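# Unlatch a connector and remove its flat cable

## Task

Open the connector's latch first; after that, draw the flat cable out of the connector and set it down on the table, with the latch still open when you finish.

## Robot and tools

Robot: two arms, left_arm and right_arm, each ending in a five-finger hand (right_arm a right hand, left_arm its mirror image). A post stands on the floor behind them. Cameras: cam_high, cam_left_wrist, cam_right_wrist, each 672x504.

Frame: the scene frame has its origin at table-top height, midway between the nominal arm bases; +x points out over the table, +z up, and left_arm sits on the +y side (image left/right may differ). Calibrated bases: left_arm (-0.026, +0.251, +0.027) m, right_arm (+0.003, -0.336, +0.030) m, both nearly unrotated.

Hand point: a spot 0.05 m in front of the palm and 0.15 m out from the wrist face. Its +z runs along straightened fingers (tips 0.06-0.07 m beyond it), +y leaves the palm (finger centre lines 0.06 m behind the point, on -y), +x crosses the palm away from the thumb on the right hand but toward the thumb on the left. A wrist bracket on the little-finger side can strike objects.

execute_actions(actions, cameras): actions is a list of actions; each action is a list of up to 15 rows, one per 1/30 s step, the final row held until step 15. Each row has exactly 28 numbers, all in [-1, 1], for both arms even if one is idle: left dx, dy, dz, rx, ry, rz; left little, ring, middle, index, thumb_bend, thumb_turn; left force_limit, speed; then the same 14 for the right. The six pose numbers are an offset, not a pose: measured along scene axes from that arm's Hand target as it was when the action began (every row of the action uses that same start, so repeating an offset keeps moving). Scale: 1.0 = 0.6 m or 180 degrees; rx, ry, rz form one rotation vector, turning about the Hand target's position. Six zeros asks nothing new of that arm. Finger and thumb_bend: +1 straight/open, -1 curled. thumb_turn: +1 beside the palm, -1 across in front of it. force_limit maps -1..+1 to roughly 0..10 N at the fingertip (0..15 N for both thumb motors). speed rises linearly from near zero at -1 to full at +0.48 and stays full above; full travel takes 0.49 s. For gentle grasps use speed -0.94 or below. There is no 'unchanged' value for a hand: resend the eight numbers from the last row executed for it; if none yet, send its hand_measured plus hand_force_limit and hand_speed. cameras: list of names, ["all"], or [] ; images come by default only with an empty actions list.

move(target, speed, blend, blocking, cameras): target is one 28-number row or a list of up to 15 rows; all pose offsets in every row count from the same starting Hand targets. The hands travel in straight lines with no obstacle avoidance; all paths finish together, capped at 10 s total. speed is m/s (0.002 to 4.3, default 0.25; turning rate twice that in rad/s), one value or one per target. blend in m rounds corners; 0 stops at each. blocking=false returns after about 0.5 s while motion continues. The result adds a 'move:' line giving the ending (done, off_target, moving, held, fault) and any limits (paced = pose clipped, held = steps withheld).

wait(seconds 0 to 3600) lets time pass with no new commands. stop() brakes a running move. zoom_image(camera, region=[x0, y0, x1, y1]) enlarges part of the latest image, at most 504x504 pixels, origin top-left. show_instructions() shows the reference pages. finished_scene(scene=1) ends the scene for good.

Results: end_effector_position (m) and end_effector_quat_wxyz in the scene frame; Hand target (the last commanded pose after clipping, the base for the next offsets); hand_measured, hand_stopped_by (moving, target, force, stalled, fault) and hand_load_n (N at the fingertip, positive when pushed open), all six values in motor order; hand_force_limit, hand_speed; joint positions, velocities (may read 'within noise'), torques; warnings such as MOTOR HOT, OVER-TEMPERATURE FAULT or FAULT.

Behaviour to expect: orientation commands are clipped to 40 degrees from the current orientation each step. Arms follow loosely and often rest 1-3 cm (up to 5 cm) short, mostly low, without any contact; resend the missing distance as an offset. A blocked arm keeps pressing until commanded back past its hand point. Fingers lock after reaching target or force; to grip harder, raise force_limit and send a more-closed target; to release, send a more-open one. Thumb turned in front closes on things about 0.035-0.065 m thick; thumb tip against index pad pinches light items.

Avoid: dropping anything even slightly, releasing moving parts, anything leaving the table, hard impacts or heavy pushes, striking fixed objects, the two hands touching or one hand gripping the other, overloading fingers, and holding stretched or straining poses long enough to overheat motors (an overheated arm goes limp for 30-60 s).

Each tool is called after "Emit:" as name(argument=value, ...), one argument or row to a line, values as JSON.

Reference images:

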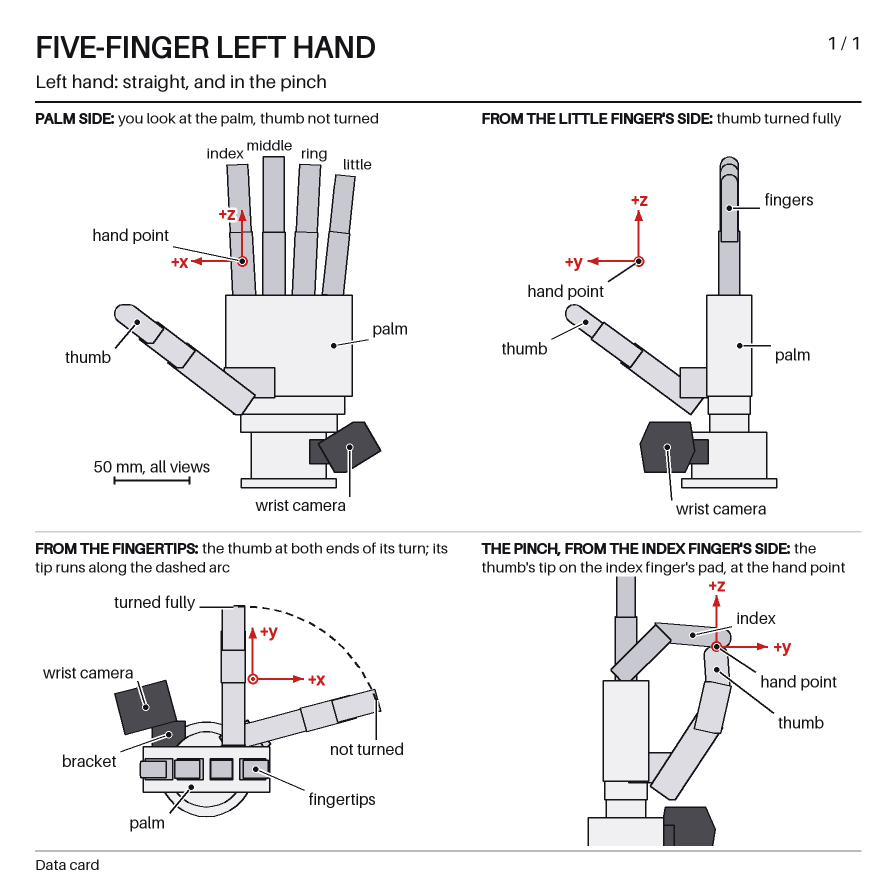

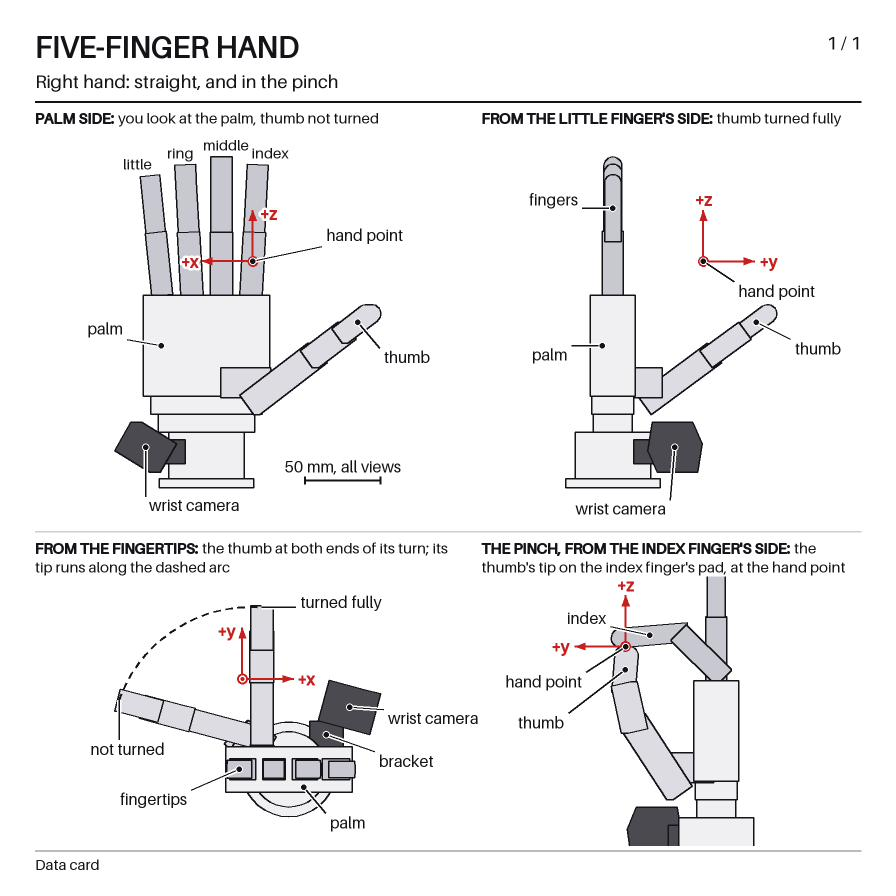

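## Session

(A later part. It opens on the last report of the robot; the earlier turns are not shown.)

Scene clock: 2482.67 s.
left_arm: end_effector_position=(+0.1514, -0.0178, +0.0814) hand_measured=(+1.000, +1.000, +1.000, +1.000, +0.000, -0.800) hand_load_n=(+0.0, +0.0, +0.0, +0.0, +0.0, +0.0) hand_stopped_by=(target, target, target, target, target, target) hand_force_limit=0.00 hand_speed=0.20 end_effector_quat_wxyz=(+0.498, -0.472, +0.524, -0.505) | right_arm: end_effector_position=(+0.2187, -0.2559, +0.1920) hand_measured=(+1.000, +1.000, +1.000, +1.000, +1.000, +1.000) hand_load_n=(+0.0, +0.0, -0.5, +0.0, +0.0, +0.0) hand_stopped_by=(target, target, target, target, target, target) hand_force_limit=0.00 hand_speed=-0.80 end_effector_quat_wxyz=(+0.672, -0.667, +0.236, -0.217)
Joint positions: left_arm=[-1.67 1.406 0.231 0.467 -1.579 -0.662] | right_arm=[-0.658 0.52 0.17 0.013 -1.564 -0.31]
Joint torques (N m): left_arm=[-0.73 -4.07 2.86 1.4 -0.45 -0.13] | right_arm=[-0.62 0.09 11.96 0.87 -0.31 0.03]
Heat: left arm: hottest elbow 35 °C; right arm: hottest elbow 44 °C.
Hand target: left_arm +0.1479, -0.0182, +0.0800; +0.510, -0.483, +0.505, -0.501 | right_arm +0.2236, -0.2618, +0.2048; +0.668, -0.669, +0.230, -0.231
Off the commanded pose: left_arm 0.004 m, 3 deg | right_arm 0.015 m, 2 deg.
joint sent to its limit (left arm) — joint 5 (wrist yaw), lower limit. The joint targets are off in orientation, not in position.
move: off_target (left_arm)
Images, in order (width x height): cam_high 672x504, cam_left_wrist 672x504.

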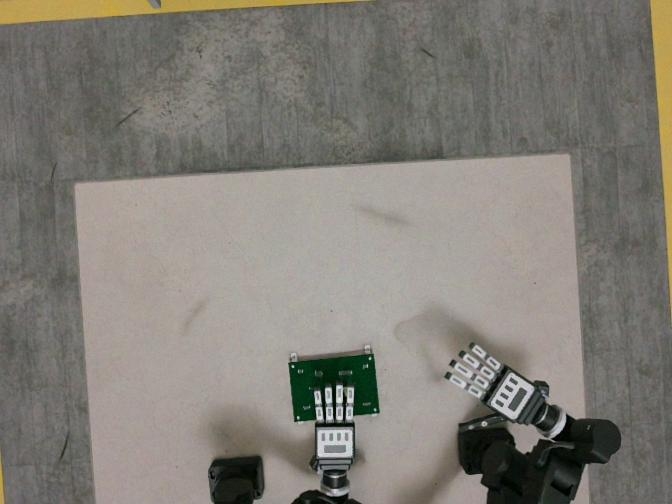

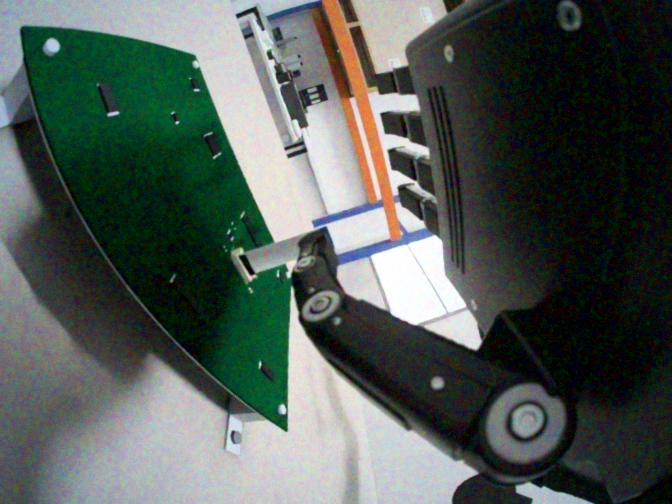

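Emit:
move(
  target=[0.024,0.006,-0.005,0,0,0,1,1,1,1,0,-0.8,0,0.2,0,0,0,0,0,0,1,1,1,1,1,1,0,-0.8],
  speed=0.06,
  cameras=["cam_left_wrist","cam_high"],
)

Emit:
zoom_image(
  camera="cam_left_wrist",
  region=[200, 190, 360, 330],
)

Emit:
zoom_image(
  camera="cam_high",
  region=[310, 360, 390, 430],
)

Scene clock: 2492.07 s.
left_arm: end_effector_position=(+0.1598, -0.0117, +0.0764) hand_measured=(+1.000, +1.000, +1.000, +1.000, +0.000, -0.800) hand_load_n=(+0.0, -0.5, +0.0, +0.0, +0.0, +0.0) hand_stopped_by=(target, target, target, target, target, target) hand_force_limit=0.00 hand_speed=0.20 end_effector_quat_wxyz=(+0.506, -0.480, +0.517, -0.496) | right_arm: end_effector_position=(+0.2187, -0.2559, +0.1920) hand_measured=(+1.000, +1.000, +1.000, +1.000, +1.000, +1.000) hand_load_n=(+0.0, +0.0, -0.5, +0.0, +0.0, +0.0) hand_stopped_by=(target, target, target, target, target, target) hand_force_limit=0.00 hand_speed=-0.80 end_effector_quat_wxyz=(+0.672, -0.667, +0.236, -0.217)
Joint positions: left_arm=[-1.639 1.43 0.231 0.467 -1.579 -0.685] | right_arm=[-0.658 0.52 0.17 0.013 -1.564 -0.31]
Joint torques (N m): left_arm=[0.62 -4.01 3.84 0.91 -0.46 -0.18] | right_arm=[-0.67 -0.03 11.96 0.73 -0.28 0.03]
Heat: left arm: hottest elbow 35 °C; right arm: hottest elbow 44 °C.
Hand target: left_arm +0.1623, -0.0146, +0.0770; +0.510, -0.483, +0.505, -0.501 | right_arm +0.2236, -0.2618, +0.2048; +0.668, -0.669, +0.230, -0.231
Off the commanded pose: left_arm 0.004 m, 2 deg | right_arm 0.015 m, 2 deg.
joint sent to its limit (left arm) — joint 5 (wrist yaw), lower limit. The joint targets still meet the commanded pose.
move: done
Images, in order (width x height): cam_high 672x504, cam_left_wrist 672x504.

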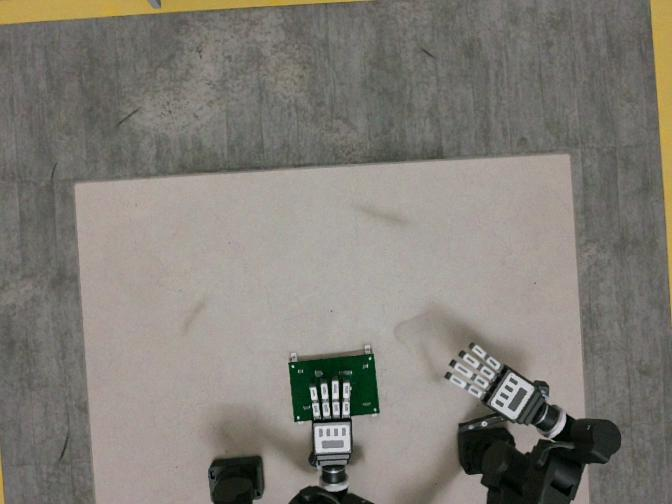

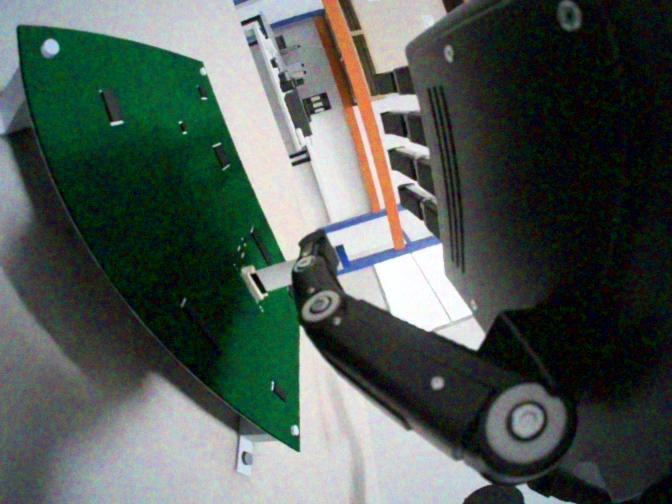

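Scaled by 3.150 from the camera's image (finer frame: 960x720).

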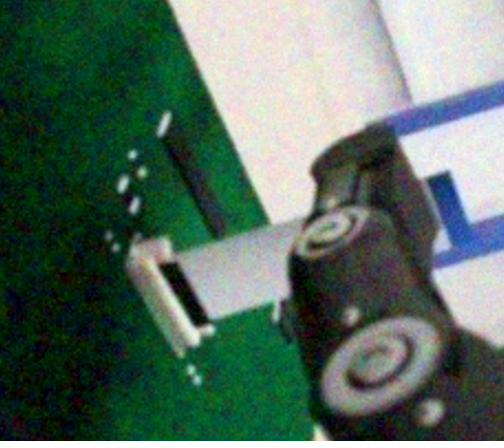

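Scaled by 6.300 from the camera's image (finer frame: 960x720).

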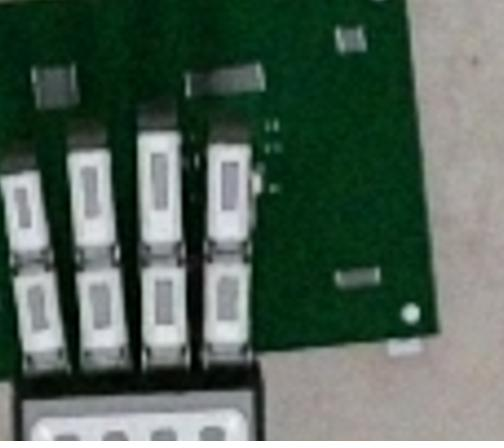

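Emit:
move(
  target=[0.004,-0.012,0.003,0,0,0,1,1,1,1,0,-0.8,0,0.2,0,0,0,0,0,0,1,1,1,1,1,1,0,-0.8],
  speed=0.06,
  cameras=["cam_left_wrist","cam_high"],
)

Emit:
zoom_image(
  camera="cam_left_wrist",
  region=[200, 190, 360, 330],
)

Emit:
zoom_image(
  camera="cam_high",
  region=[310, 360, 390, 430],
)

Scene clock: 2502.10 s.
left_arm: end_effector_position=(+0.1615, -0.0097, +0.0743) hand_measured=(+1.000, +1.000, +1.000, +1.000, +0.000, -0.800) hand_load_n=(-0.5, +0.0, +0.0, +0.0, +0.0, +0.0) hand_stopped_by=(target, target, target, target, target, target) hand_force_limit=0.00 hand_speed=0.20 end_effector_quat_wxyz=(+0.510, -0.479, +0.518, -0.493) | right_arm: end_effector_position=(+0.2187, -0.2559, +0.1920) hand_measured=(+1.000, +1.000, +1.000, +1.000, +1.000, +1.000) hand_load_n=(+0.0, +0.0, -0.5, -0.5, +0.0, +0.0) hand_stopped_by=(target, target, target, target, target, target) hand_force_limit=0.00 hand_speed=-0.80 end_effector_quat_wxyz=(+0.672, -0.667, +0.236, -0.217)
Joint positions: left_arm=[-1.632 1.439 0.231 0.467 -1.579 -0.685] | right_arm=[-0.658 0.52 0.17 0.013 -1.564 -0.31]
Joint torques (N m): left_arm=[0.73 -4.01 5.29 0.62 -0.46 -0.06] | right_arm=[-0.5 -0.15 11.9 0.83 -0.32 0.04]
Heat: left arm: hottest elbow 34 °C; right arm: hottest elbow 44 °C.
Hand target: left_arm +0.1648, -0.0217, +0.0788; +0.510, -0.483, +0.505, -0.501 | right_arm +0.2236, -0.2618, +0.2048; +0.668, -0.669, +0.230, -0.231
Off the commanded pose: left_arm 0.013 m, 2 deg | right_arm 0.015 m, 2 deg.
joint sent to its limit (left arm) — joint 5 (wrist yaw), lower limit. The joint targets still meet the commanded pose.
move: off_target (left_arm)
Images, in order (width x height): cam_high 672x504, cam_left_wrist 672x504.

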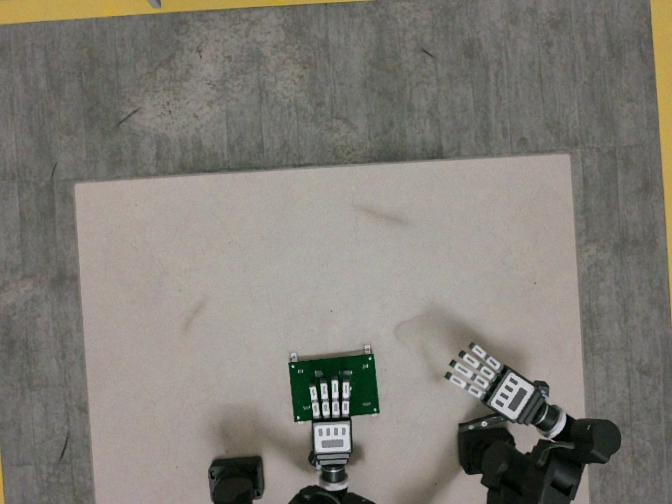

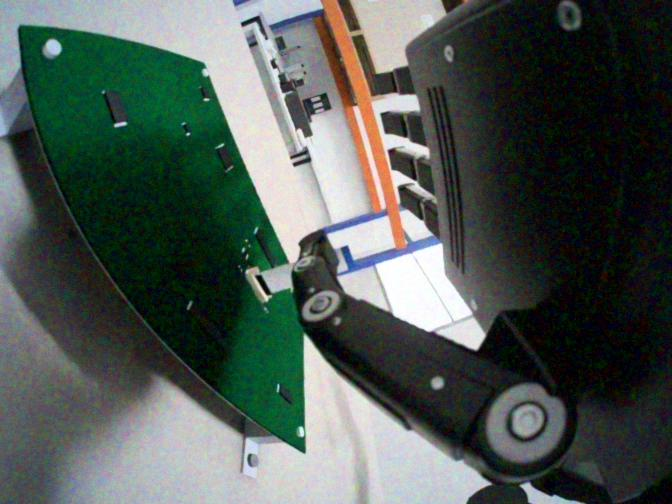

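Scaled by 3.150 from the camera's image (finer frame: 960x720).

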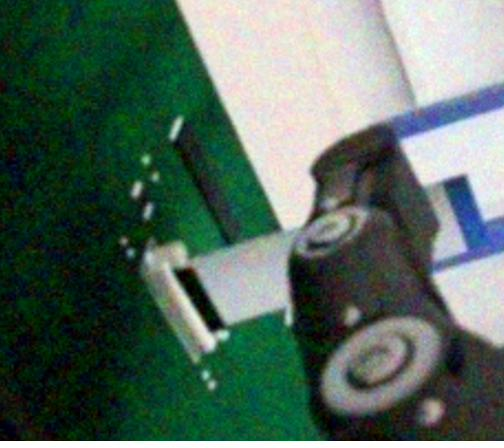

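Scaled by 6.300 from the camera's image (finer frame: 960x720).

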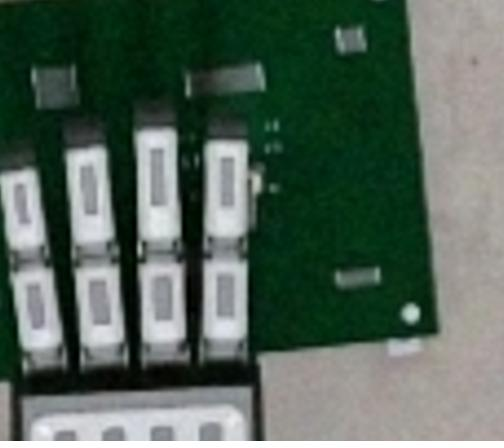

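Emit:
move(
  target=[
    [-0.0163,0,0.0937,0,0,0,1,1,1,1,0,-0.8,0,0.2,0,0,0,0,0,0,1,1,1,1,1,1,0,-0.8],
    [-0.0088,0.0078,-0.0038,0,0,0,1,1,1,1,0,-0.8,0,0.2,0,0,0,0,0,0,1,1,1,1,1,1,0,-0.8],
  ],
  speed=[0.1,0.06],
  cameras=["cam_left_wrist","cam_high"],
)

Emit:
zoom_image(
  camera="cam_left_wrist",
  region=[200, 190, 360, 330],
)

Emit:
zoom_image(
  camera="cam_high",
  region=[310, 360, 390, 430],
)

Scene clock: 2512.70 s.
left_arm: end_effector_position=(+0.1590, -0.0105, +0.0739) hand_measured=(+1.000, +1.000, +1.000, +1.000, +0.000, -0.800) hand_load_n=(+0.0, +0.0, +0.0, +0.0, +0.5, +0.0) hand_stopped_by=(target, target, target, target, target, target) hand_force_limit=0.00 hand_speed=0.20 end_effector_quat_wxyz=(+0.509, -0.475, +0.521, -0.494) | right_arm: end_effector_position=(+0.2187, -0.2559, +0.1920) hand_measured=(+1.000, +1.000, +1.000, +1.000, +1.000, +1.000) hand_load_n=(+0.0, +0.0, +0.0, -0.5, -0.5, +0.0) hand_stopped_by=(target, target, target, target, target, target) hand_force_limit=0.00 hand_speed=-0.80 end_effector_quat_wxyz=(+0.672, -0.667, +0.236, -0.217)
Joint positions: left_arm=[-1.642 1.437 0.231 0.452 -1.579 -0.693] | right_arm=[-0.658 0.52 0.17 0.013 -1.564 -0.31]
Joint torques (N m): left_arm=[0.15 -4.31 3.99 1.2 -0.47 -0.12] | right_arm=[-0.85 0.21 12 0.83 -0.3 0.01]
Heat: left arm: hottest elbow 34 °C; right arm: hottest elbow 44 °C.
Hand target: left_arm +0.1595, -0.0171, +0.0765; +0.510, -0.483, +0.505, -0.501 | right_arm +0.2236, -0.2618, +0.2048; +0.668, -0.669, +0.230, -0.231
Off the commanded pose: left_arm 0.007 m, 2 deg | right_arm 0.015 m, 2 deg.
joint sent to its limit (left arm) — joint 5 (wrist yaw), lower limit. The joint targets still meet the commanded pose.
move: done
Images, in order (width x height): cam_high 672x504, cam_left_wrist 672x504.

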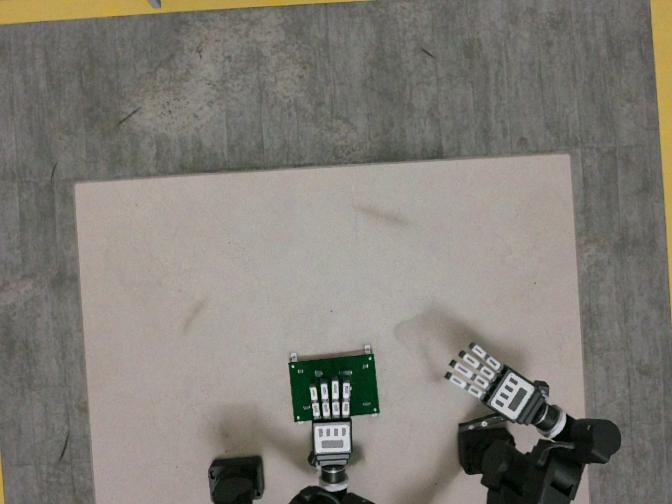

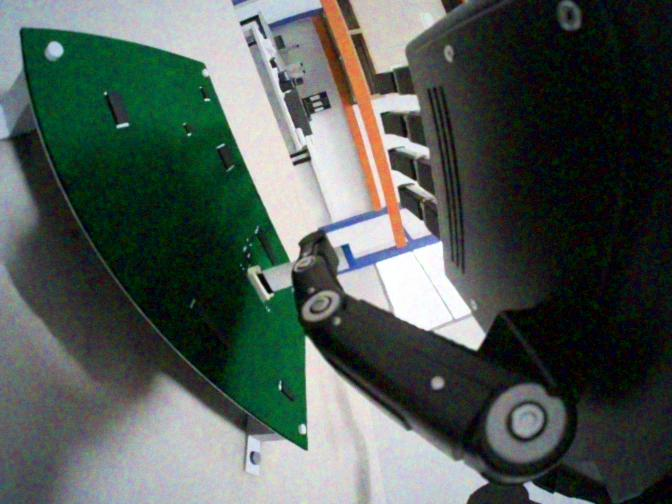

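Scaled by 3.150 from the camera's image (finer frame: 960x720).

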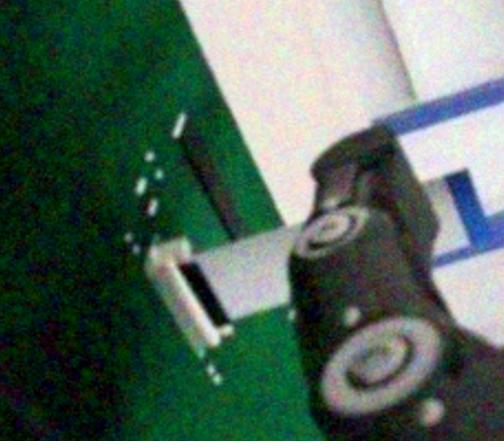

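Scaled by 6.300 from the camera's image (finer frame: 960x720).

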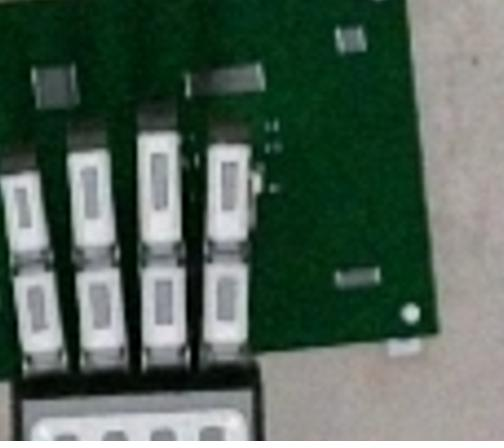

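Emit:
move(
  target=[
    [0.0,-0.012,0.06,0,0,0,1,1,1,1,0,-0.8,0,0.2,0,0,0,0,0,0,1,1,1,1,1,1,0,-0.8],
    [0.0015,-0.0115,0.005,0,0,0,1,1,1,1,0,-0.8,0,0.2,0,0,0,0,0,0,1,1,1,1,1,1,0,-0.8],
  ],
  speed=[0.1,0.06],
  cameras=["cam_left_wrist","cam_high"],
)

Emit:
zoom_image(
  camera="cam_left_wrist",
  region=[200, 190, 360, 330],
)

Emit:
zoom_image(
  camera="cam_high",
  region=[310, 360, 390, 430],
)

Scene clock: 2520.27 s.
left_arm: end_effector_position=(+0.1591, -0.0084, +0.0728) hand_measured=(+1.000, +1.000, +1.000, +1.000, +0.000, -0.800) hand_load_n=(+0.0, -0.5, +0.0, +0.0, +0.0, +0.5) hand_stopped_by=(target, target, target, target, target, target) hand_force_limit=0.00 hand_speed=0.20 end_effector_quat_wxyz=(+0.514, -0.470, +0.526, -0.489) | right_arm: end_effector_position=(+0.2187, -0.2559, +0.1920) hand_measured=(+1.000, +1.000, +1.000, +1.000, +1.000, +1.000) hand_load_n=(+0.0, +0.0, +0.0, -0.5, +0.0, +0.0) hand_stopped_by=(target, target, target, target, target, target) hand_force_limit=0.00 hand_speed=-0.80 end_effector_quat_wxyz=(+0.672, -0.667, +0.236, -0.217)
Joint positions: left_arm=[-1.642 1.435 0.231 0.436 -1.579 -0.687] | right_arm=[-0.658 0.52 0.17 0.013 -1.564 -0.31]
Joint torques (N m): left_arm=[0.32 -4.25 5.33 1.22 -0.48 -0.17] | right_arm=[-0.91 0.03 11.9 0.81 -0.28 0.03]
Heat: left arm: hottest elbow 34 °C; right arm: hottest elbow 44 °C.
Hand target: left_arm +0.1604, -0.0240, +0.0795; +0.510, -0.483, +0.505, -0.501 | right_arm +0.2236, -0.2618, +0.2048; +0.668, -0.669, +0.230, -0.231
Off the commanded pose: left_arm 0.017 m, 3 deg | right_arm 0.015 m, 2 deg.
joint sent to its limit (left arm) — joint 5 (wrist yaw), lower limit. The joint targets still meet the commanded pose.
move: off_target (left_arm)
Images, in order (width x height): cam_high 672x504, cam_left_wrist 672x504.

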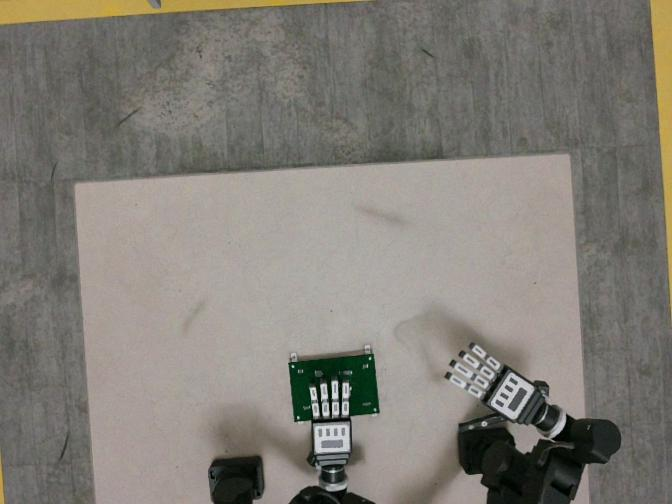

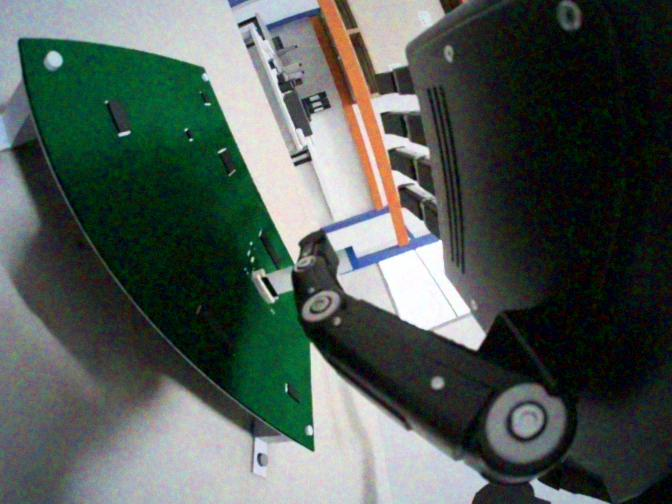

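Scaled by 3.150 from the camera's image (finer frame: 960x720).

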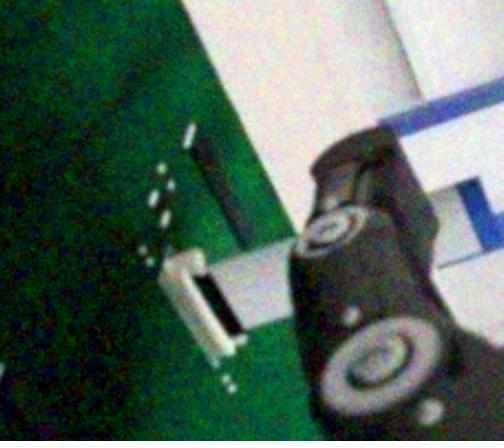

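Scaled by 6.300 from the camera's image (finer frame: 960x720).

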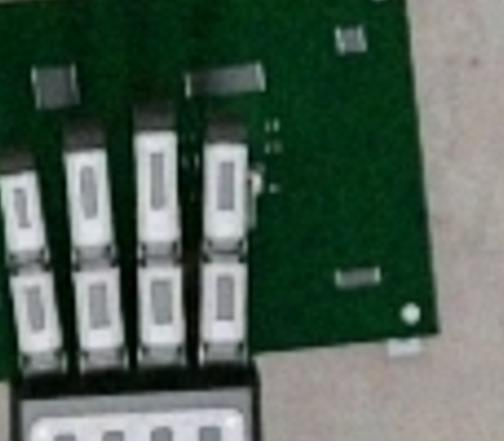

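Emit:
move(
  target=[
    [0.0,-0.002,0.09,0,0,-0.0556,1,1,1,1,0,-0.8,0,0.2,0,0,0,0,0,0,1,1,1,1,1,1,0,-0.8],
    [0.0,0.008,-0.002,0,0,-0.0556,1,1,1,1,0,-0.8,0,0.2,0,0,0,0,0,0,1,1,1,1,1,1,0,-0.8],
  ],
  speed=[0.12,0.06],
  cameras=["cam_left_wrist","cam_high"],
)

Emit:
zoom_image(
  camera="cam_left_wrist",
  region=[200, 190, 360, 330],
)

Emit:
zoom_image(
  camera="cam_high",
  region=[310, 360, 390, 430],
)

Scene clock: 2532.47 s.
left_arm: end_effector_position=(+0.1580, -0.0223, +0.0781) hand_measured=(+1.000, +1.000, +1.000, +1.000, +0.000, -0.800) hand_load_n=(+0.0, +0.0, +0.0, +0.0, +0.0, +0.0) hand_stopped_by=(target, target, target, target, target, target) hand_force_limit=0.00 hand_speed=0.20 end_effector_quat_wxyz=(+0.460, -0.437, +0.558, -0.534) | right_arm: end_effector_position=(+0.2187, -0.2559, +0.1920) hand_measured=(+1.000, +1.000, +1.000, +1.000, +1.000, +1.000) hand_load_n=(+0.0, +0.0, +0.0, -0.5, +0.0, +0.0) hand_stopped_by=(target, target, target, target, target, target) hand_force_limit=0.00 hand_speed=-0.80 end_effector_quat_wxyz=(+0.672, -0.667, +0.236, -0.217)
Joint positions: left_arm=[-1.608 1.696 0.12 1.544 -1.379 0.017] | right_arm=[-0.658 0.52 0.17 0.013 -1.564 -0.31]
Joint torques (N m): left_arm=[0.5 -5.07 0.23 1.85 0.11 -0.1] | right_arm=[-0.62 -0.03 12 0.8 -0.31 0.02]
Heat: left arm: hottest elbow 34 °C; right arm: hottest elbow 44 °C.
Hand target: left_arm +0.1604, -0.0192, +0.0784; +0.464, -0.437, +0.545, -0.544 | right_arm +0.2236, -0.2618, +0.2048; +0.668, -0.669, +0.230, -0.231
Off the commanded pose: left_arm 0.004 m, 2 deg | right_arm 0.015 m, 2 deg.
joint sent to its limit (left arm) — joint 4 (wrist pitch), upper limit. The joint targets still meet the commanded pose.
move: done
Images, in order (width x height): cam_high 672x504, cam_left_wrist 672x504.

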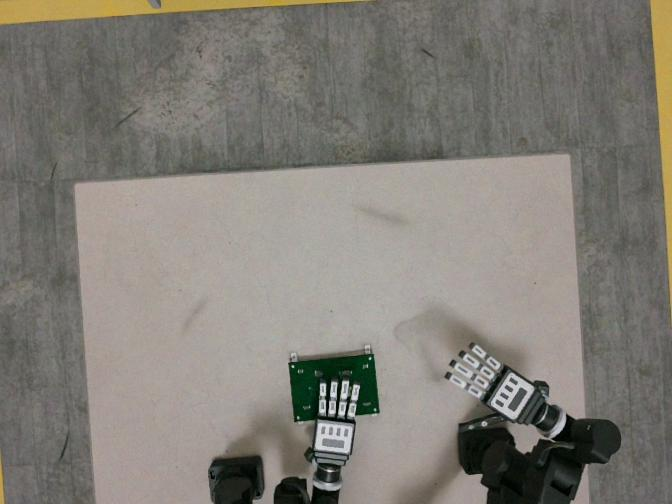

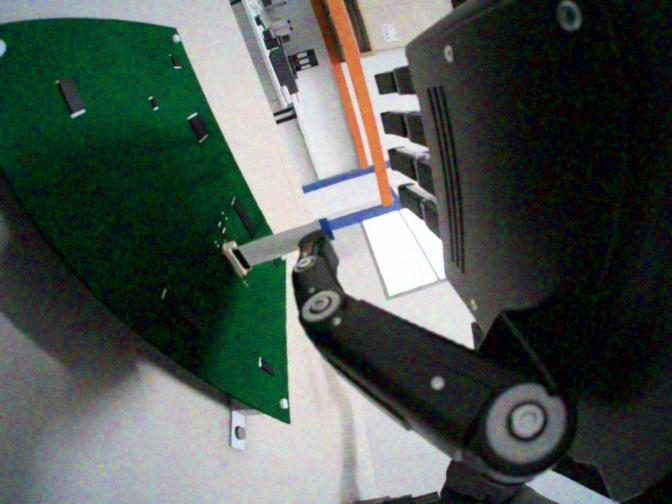

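Scaled by 3.150 from the camera's image (finer frame: 960x720).

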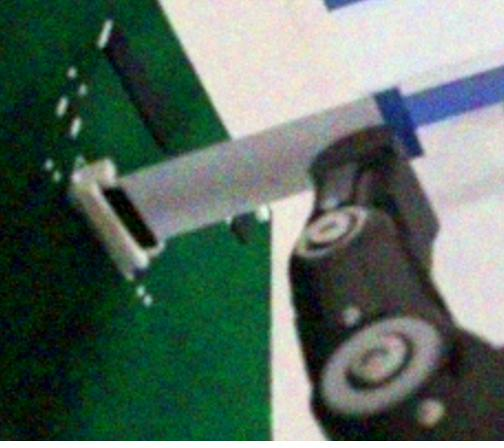

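Scaled by 6.300 from the camera's image (finer frame: 960x720).

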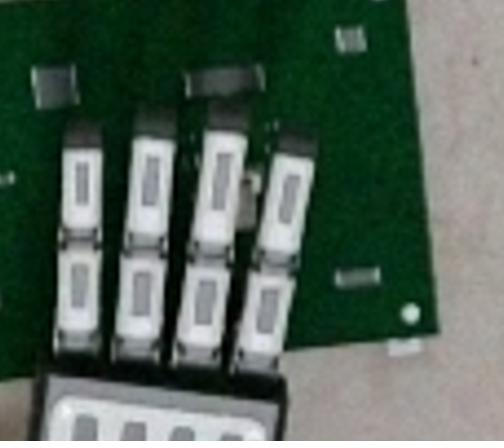

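Emit:
move(
  target=[
    [0.012,0.0095,0.05,0,0,0,1,1,1,1,0,-0.8,0,0.2,0,0,0,0,0,0,1,1,1,1,1,1,0,-0.8],
    [0.016,0.0095,0.000,0,0,0,1,1,1,1,0,-0.8,0,0.2,0,0,0,0,0,0,1,1,1,1,1,1,0,-0.8],
  ],
  speed=[0.12,0.06],
  cameras=["cam_left_wrist","cam_high"],
)

Emit:
zoom_image(
  camera="cam_left_wrist",
  region=[200, 190, 360, 330],
)

Emit:
zoom_image(
  camera="cam_high",
  region=[310, 360, 390, 430],
)

Scene clock: 2546.97 s.
left_arm: end_effector_position=(+0.1673, -0.0153, +0.0780) hand_measured=(+1.000, +1.000, +1.000, +1.000, +0.000, -0.800) hand_load_n=(+0.0, +0.0, +0.0, +0.0, +0.0, +0.0) hand_stopped_by=(target, target, target, target, target, target) hand_force_limit=0.00 hand_speed=0.20 end_effector_quat_wxyz=(+0.461, -0.436, +0.560, -0.532) | right_arm: end_effector_position=(+0.2187, -0.2559, +0.1920) hand_measured=(+1.000, +1.000, +1.000, +1.000, +1.000, +1.000) hand_load_n=(+0.0, +0.0, +0.0, +0.0, +0.0, -0.5) hand_stopped_by=(target, target, target, target, target, target) hand_force_limit=0.00 hand_speed=-0.80 end_effector_quat_wxyz=(+0.672, -0.667, +0.236, -0.217)
Joint positions: left_arm=[-1.562 1.686 0.103 1.544 -1.333 0.016] | right_arm=[-0.658 0.52 0.17 0.013 -1.564 -0.31]
Joint torques (N m): left_arm=[0.62 -4.72 0.44 1.89 0.16 -0.15] | right_arm=[-0.44 -0.03 12.03 0.76 -0.3 0.03]
Heat: left arm: hottest elbow 33 °C; right arm: hottest elbow 44 °C.
Hand target: left_arm +0.1700, -0.0135, +0.0784; +0.464, -0.437, +0.545, -0.544 | right_arm +0.2236, -0.2618, +0.2048; +0.668, -0.669, +0.230, -0.231
Off the commanded pose: left_arm 0.003 m, 2 deg | right_arm 0.015 m, 2 deg.
joint sent to its limit (left arm) — joint 4 (wrist pitch), upper limit. The joint targets still meet the commanded pose.
move: done
Images, in order (width x height): cam_high 672x504, cam_left_wrist 672x504.

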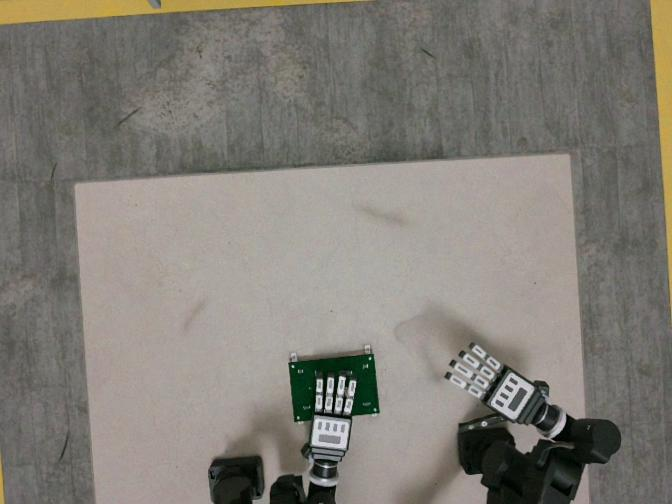

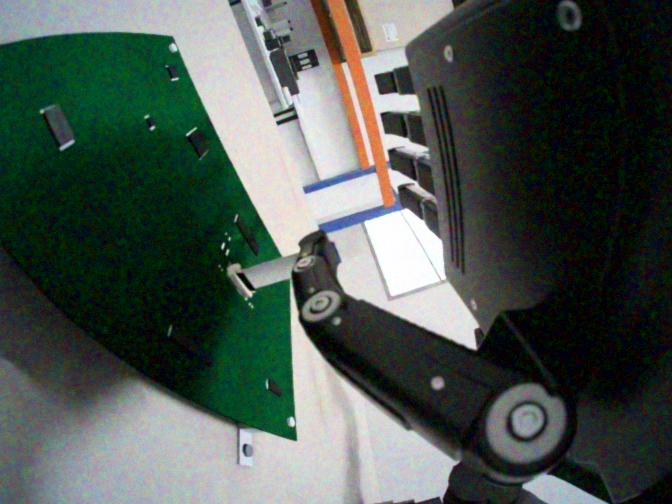

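Scaled by 3.150 from the camera's image (finer frame: 960x720).

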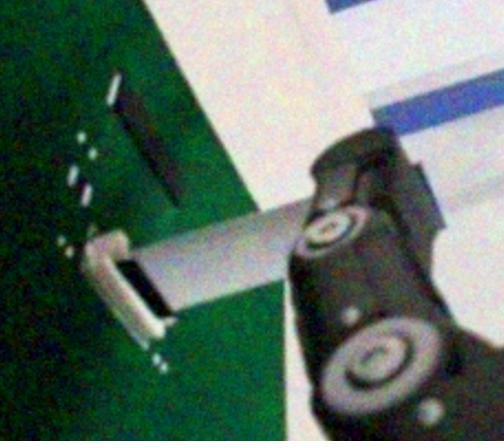

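Scaled by 6.300 from the camera's image (finer frame: 960x720).

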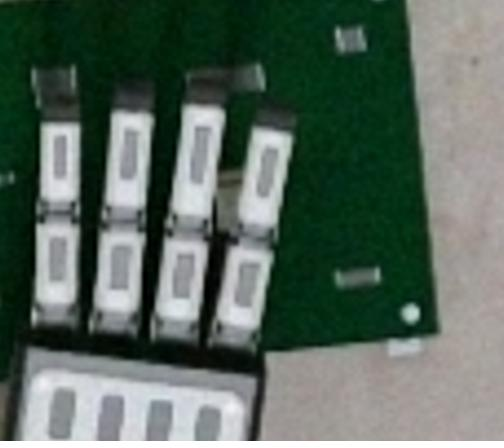

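Emit:
move(
  target=[0,0,0,0,0,0,1,1,1,0.0,0,-0.6,-0.3,-0.2,0,0,0,0,0,0,1,1,1,1,1,1,0,-0.8],
  speed=0.06,
  cameras=["cam_left_wrist","cam_high"],
)

Emit:
zoom_image(
  camera="cam_left_wrist",
  region=[200, 170, 400, 330],
)

Emit:
zoom_image(
  camera="cam_high",
  region=[310, 360, 390, 430],
)

Scene clock: 2562.73 s.
left_arm: end_effector_position=(+0.1673, -0.0154, +0.0780) hand_measured=(+1.000, +1.000, +1.000, +0.000, +0.000, -0.600) hand_load_n=(-0.5, +0.0, -0.5, +0.0, +0.0, +0.0) hand_stopped_by=(target, target, target, target, target, target) hand_force_limit=-0.30 hand_speed=-0.20 end_effector_quat_wxyz=(+0.461, -0.437, +0.560, -0.532) | right_arm: end_effector_position=(+0.2187, -0.2559, +0.1920) hand_measured=(+1.000, +1.000, +1.000, +1.000, +1.000, +1.000) hand_load_n=(+0.0, +0.0, +0.0, +0.0, +0.0, +0.0) hand_stopped_by=(target, target, target, target, target, target) hand_force_limit=0.00 hand_speed=-0.80 end_effector_quat_wxyz=(+0.672, -0.667, +0.236, -0.217)
Joint positions: left_arm=[-1.562 1.686 0.103 1.544 -1.333 0.015] | right_arm=[-0.658 0.52 0.17 0.013 -1.564 -0.31]
Joint torques (N m): left_arm=[0.67 -4.78 0.43 1.89 0.16 -0.13] | right_arm=[-0.73 -0.03 11.95 0.79 -0.29 0.03]
Heat: left arm: hottest elbow 32 °C; right arm: hottest elbow 44 °C.
Hand target: left_arm +0.1700, -0.0135, +0.0784; +0.464, -0.437, +0.545, -0.544 | right_arm +0.2236, -0.2618, +0.2048; +0.668, -0.669, +0.230, -0.231
Off the commanded pose: left_arm 0.003 m, 2 deg | right_arm 0.015 m, 2 deg.
joint sent to its limit (left arm) — joint 4 (wrist pitch), upper limit. The joint targets still meet the commanded pose.
move: done
Images, in order (width x height): cam_high 672x504, cam_left_wrist 672x504.

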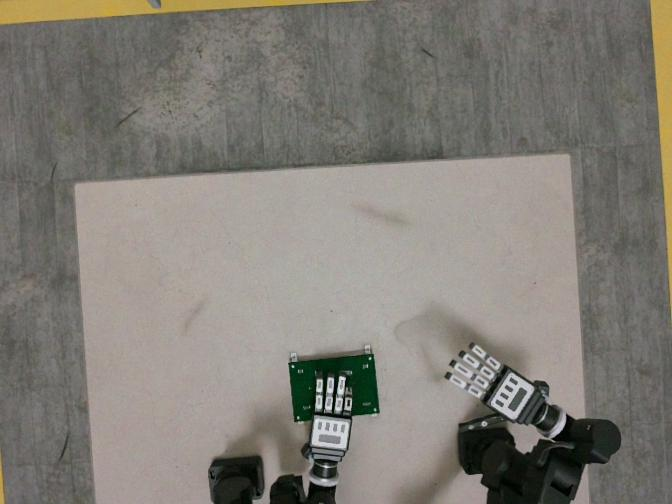

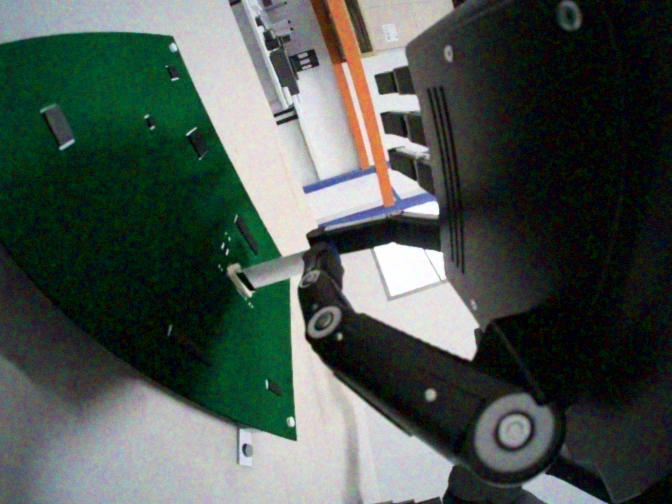

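Scaled by 2.520 from the camera's image (finer frame: 960x720).

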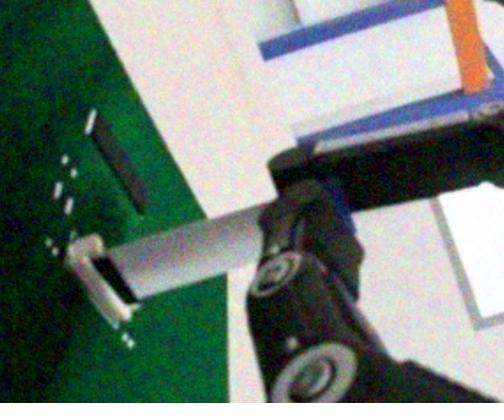

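Scaled by 6.300 from the camera's image (finer frame: 960x720).

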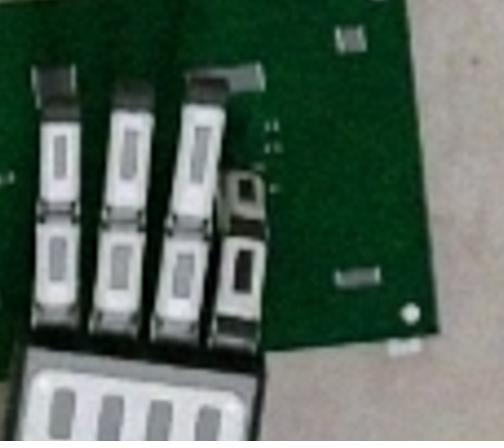

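Emit:
move(
  target=[0,0,0,0,0,0,1,1,1,-0.35,0,-0.6,-0.2,-0.85,0,0,0,0,0,0,1,1,1,1,1,1,0,-0.8],
  speed=0.06,
  cameras=["cam_left_wrist"],
)

Emit:
zoom_image(
  camera="cam_left_wrist",
  region=[220, 200, 380, 330],
)

Scene clock: 2569.30 s.
left_arm: end_effector_position=(+0.1672, -0.0154, +0.0780) hand_measured=(+1.000, +1.000, +1.000, -0.232, +0.000, -0.600) hand_load_n=(+0.0, +0.0, +0.0, +6.5, +0.5, -0.5) hand_stopped_by=(target, target, target, force, target, target) hand_force_limit=-0.20 hand_speed=-0.85 end_effector_quat_wxyz=(+0.461, -0.437, +0.560, -0.532) | right_arm: end_effector_position=(+0.2187, -0.2559, +0.1920) hand_measured=(+1.000, +1.000, +1.000, +1.000, +1.000, +1.000) hand_load_n=(+0.0, -0.5, +0.0, +0.0, +0.0, +0.0) hand_stopped_by=(target, target, target, target, target, target) hand_force_limit=0.00 hand_speed=-0.80 end_effector_quat_wxyz=(+0.672, -0.667, +0.236, -0.217)
Joint positions: left_arm=[-1.562 1.686 0.103 1.544 -1.333 0.015] | right_arm=[-0.658 0.52 0.17 0.013 -1.564 -0.31]
Joint torques (N m): left_arm=[0.67 -4.78 0.43 1.92 0.15 -0.14] | right_arm=[-0.79 -0.03 11.96 0.73 -0.32 0.02]
Heat: left arm: hottest elbow 32 °C; right arm: hottest elbow 44 °C.
Hand target: left_arm +0.1700, -0.0136, +0.0784; +0.464, -0.437, +0.545, -0.544 | right_arm +0.2236, -0.2618, +0.2048; +0.668, -0.669, +0.230, -0.231
Off the commanded pose: left_arm 0.003 m, 2 deg | right_arm 0.015 m, 2 deg.
joint sent to its limit (left arm) — joint 4 (wrist pitch), upper limit. The joint targets still meet the commanded pose.
move: done

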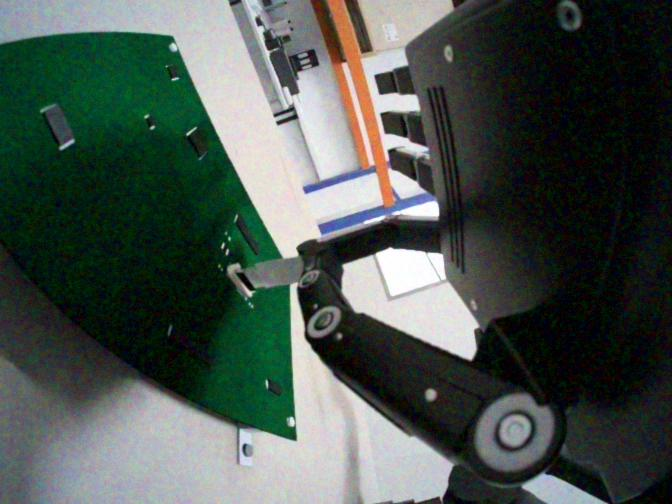

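Scaled by 3.150 from the camera's image (finer frame: 960x720).

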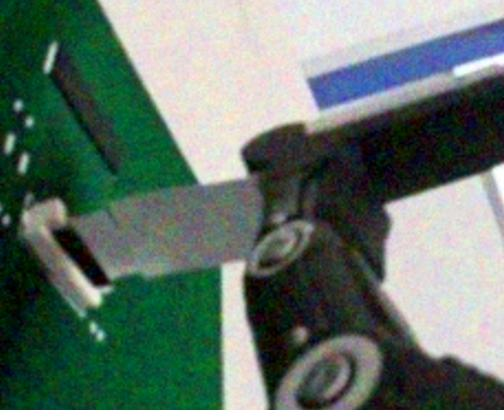

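Emit:
move(
  target=[
    [0.012,-0.003,0.01,0,0,0,1,1,1,-0.35,0,-0.6,-0.2,-0.85,0,0,0,0,0,0,1,1,1,1,1,1,0,-0.8],
    [0.012,-0.006,0.10,0,0,0,1,1,1,-0.35,0,-0.6,-0.2,-0.85,0,0,0,0,0,0,1,1,1,1,1,1,0,-0.8],
  ],
  speed=[0.04,0.05],
  blend=[0.004,0],
  cameras=["cam_left_wrist","cam_high"],
)

Emit:
zoom_image(
  camera="cam_left_wrist",
  region=[150, 200, 350, 360],
)

Scene clock: 2577.73 s.
left_arm: end_effector_position=(+0.1752, -0.0120, +0.1320) hand_measured=(+1.000, +1.000, +1.000, -0.232, +0.000, -0.600) hand_load_n=(+0.0, +0.0, +0.0, +6.0, +1.0, +0.0) hand_stopped_by=(target, target, target, force, target, target) hand_force_limit=-0.20 hand_speed=-0.85 end_effector_quat_wxyz=(+0.470, -0.429, +0.554, -0.537) | right_arm: end_effector_position=(+0.2187, -0.2559, +0.1920) hand_measured=(+1.000, +1.000, +1.000, +1.000, +1.000, +1.000) hand_load_n=(+0.0, +0.0, +0.0, +0.0, -0.5, +0.0) hand_stopped_by=(target, target, target, target, target, target) hand_force_limit=0.00 hand_speed=-0.80 end_effector_quat_wxyz=(+0.672, -0.667, +0.236, -0.217)
Joint positions: left_arm=[-1.531 1.307 0.103 1.279 -1.303 0.132] | right_arm=[-0.658 0.52 0.17 0.013 -1.564 -0.31]
Joint torques (N m): left_arm=[0.32 -4.37 4.34 0.68 0.23 -0.17] | right_arm=[-0.62 -0.03 11.99 0.8 -0.32 0.02]
Heat: left arm: hottest elbow 32 °C; right arm: hottest elbow 44 °C.
Hand target: left_arm +0.1772, -0.0171, +0.1383; +0.464, -0.437, +0.546, -0.544 | right_arm +0.2236, -0.2618, +0.2048; +0.668, -0.669, +0.230, -0.231
Off the commanded pose: left_arm 0.008 m, 2 deg | right_arm 0.015 m, 2 deg.
move: done
Images, in order (width x height): cam_high 672x504, cam_left_wrist 672x504.

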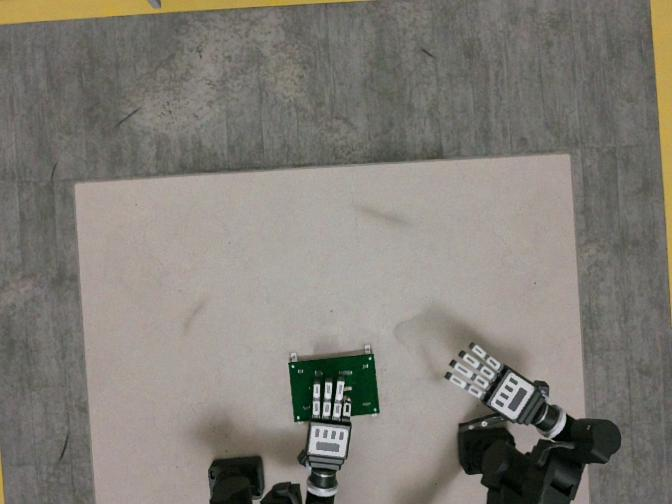

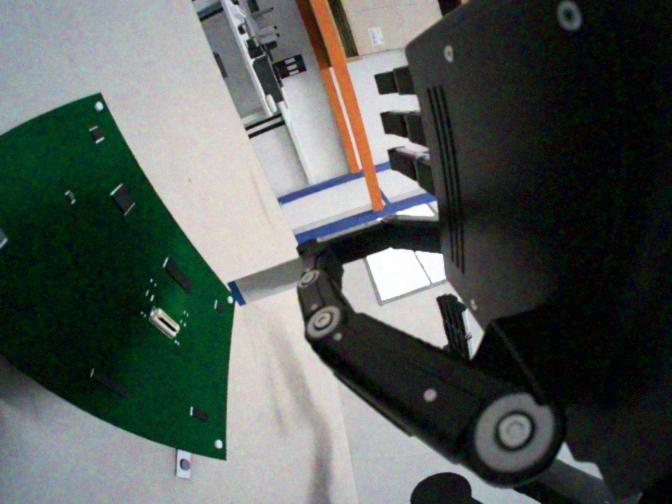

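Scaled by 2.520 from the camera's image (finer frame: 960x720).

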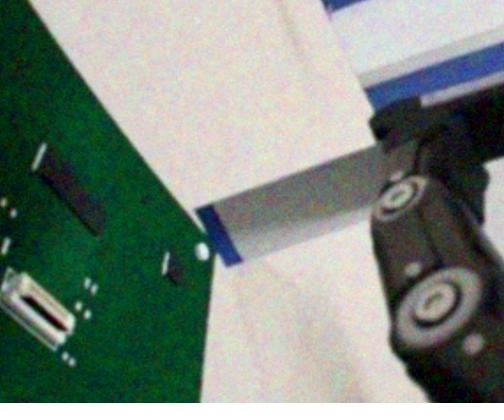

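Emit:
zoom_image(
  camera="cam_left_wrist",
  region=[140, 295, 195, 350],
)

Scaled by 9.164 from the camera's image (finer frame: 960x720).

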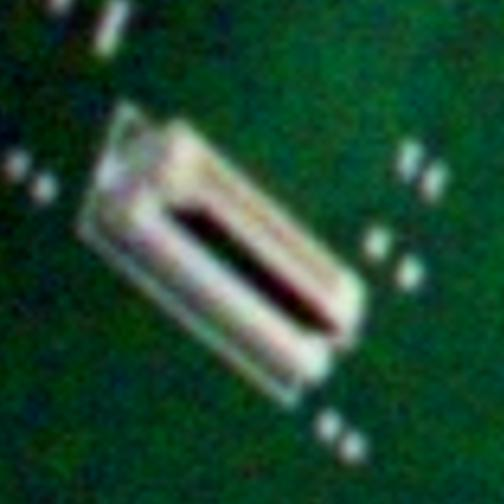

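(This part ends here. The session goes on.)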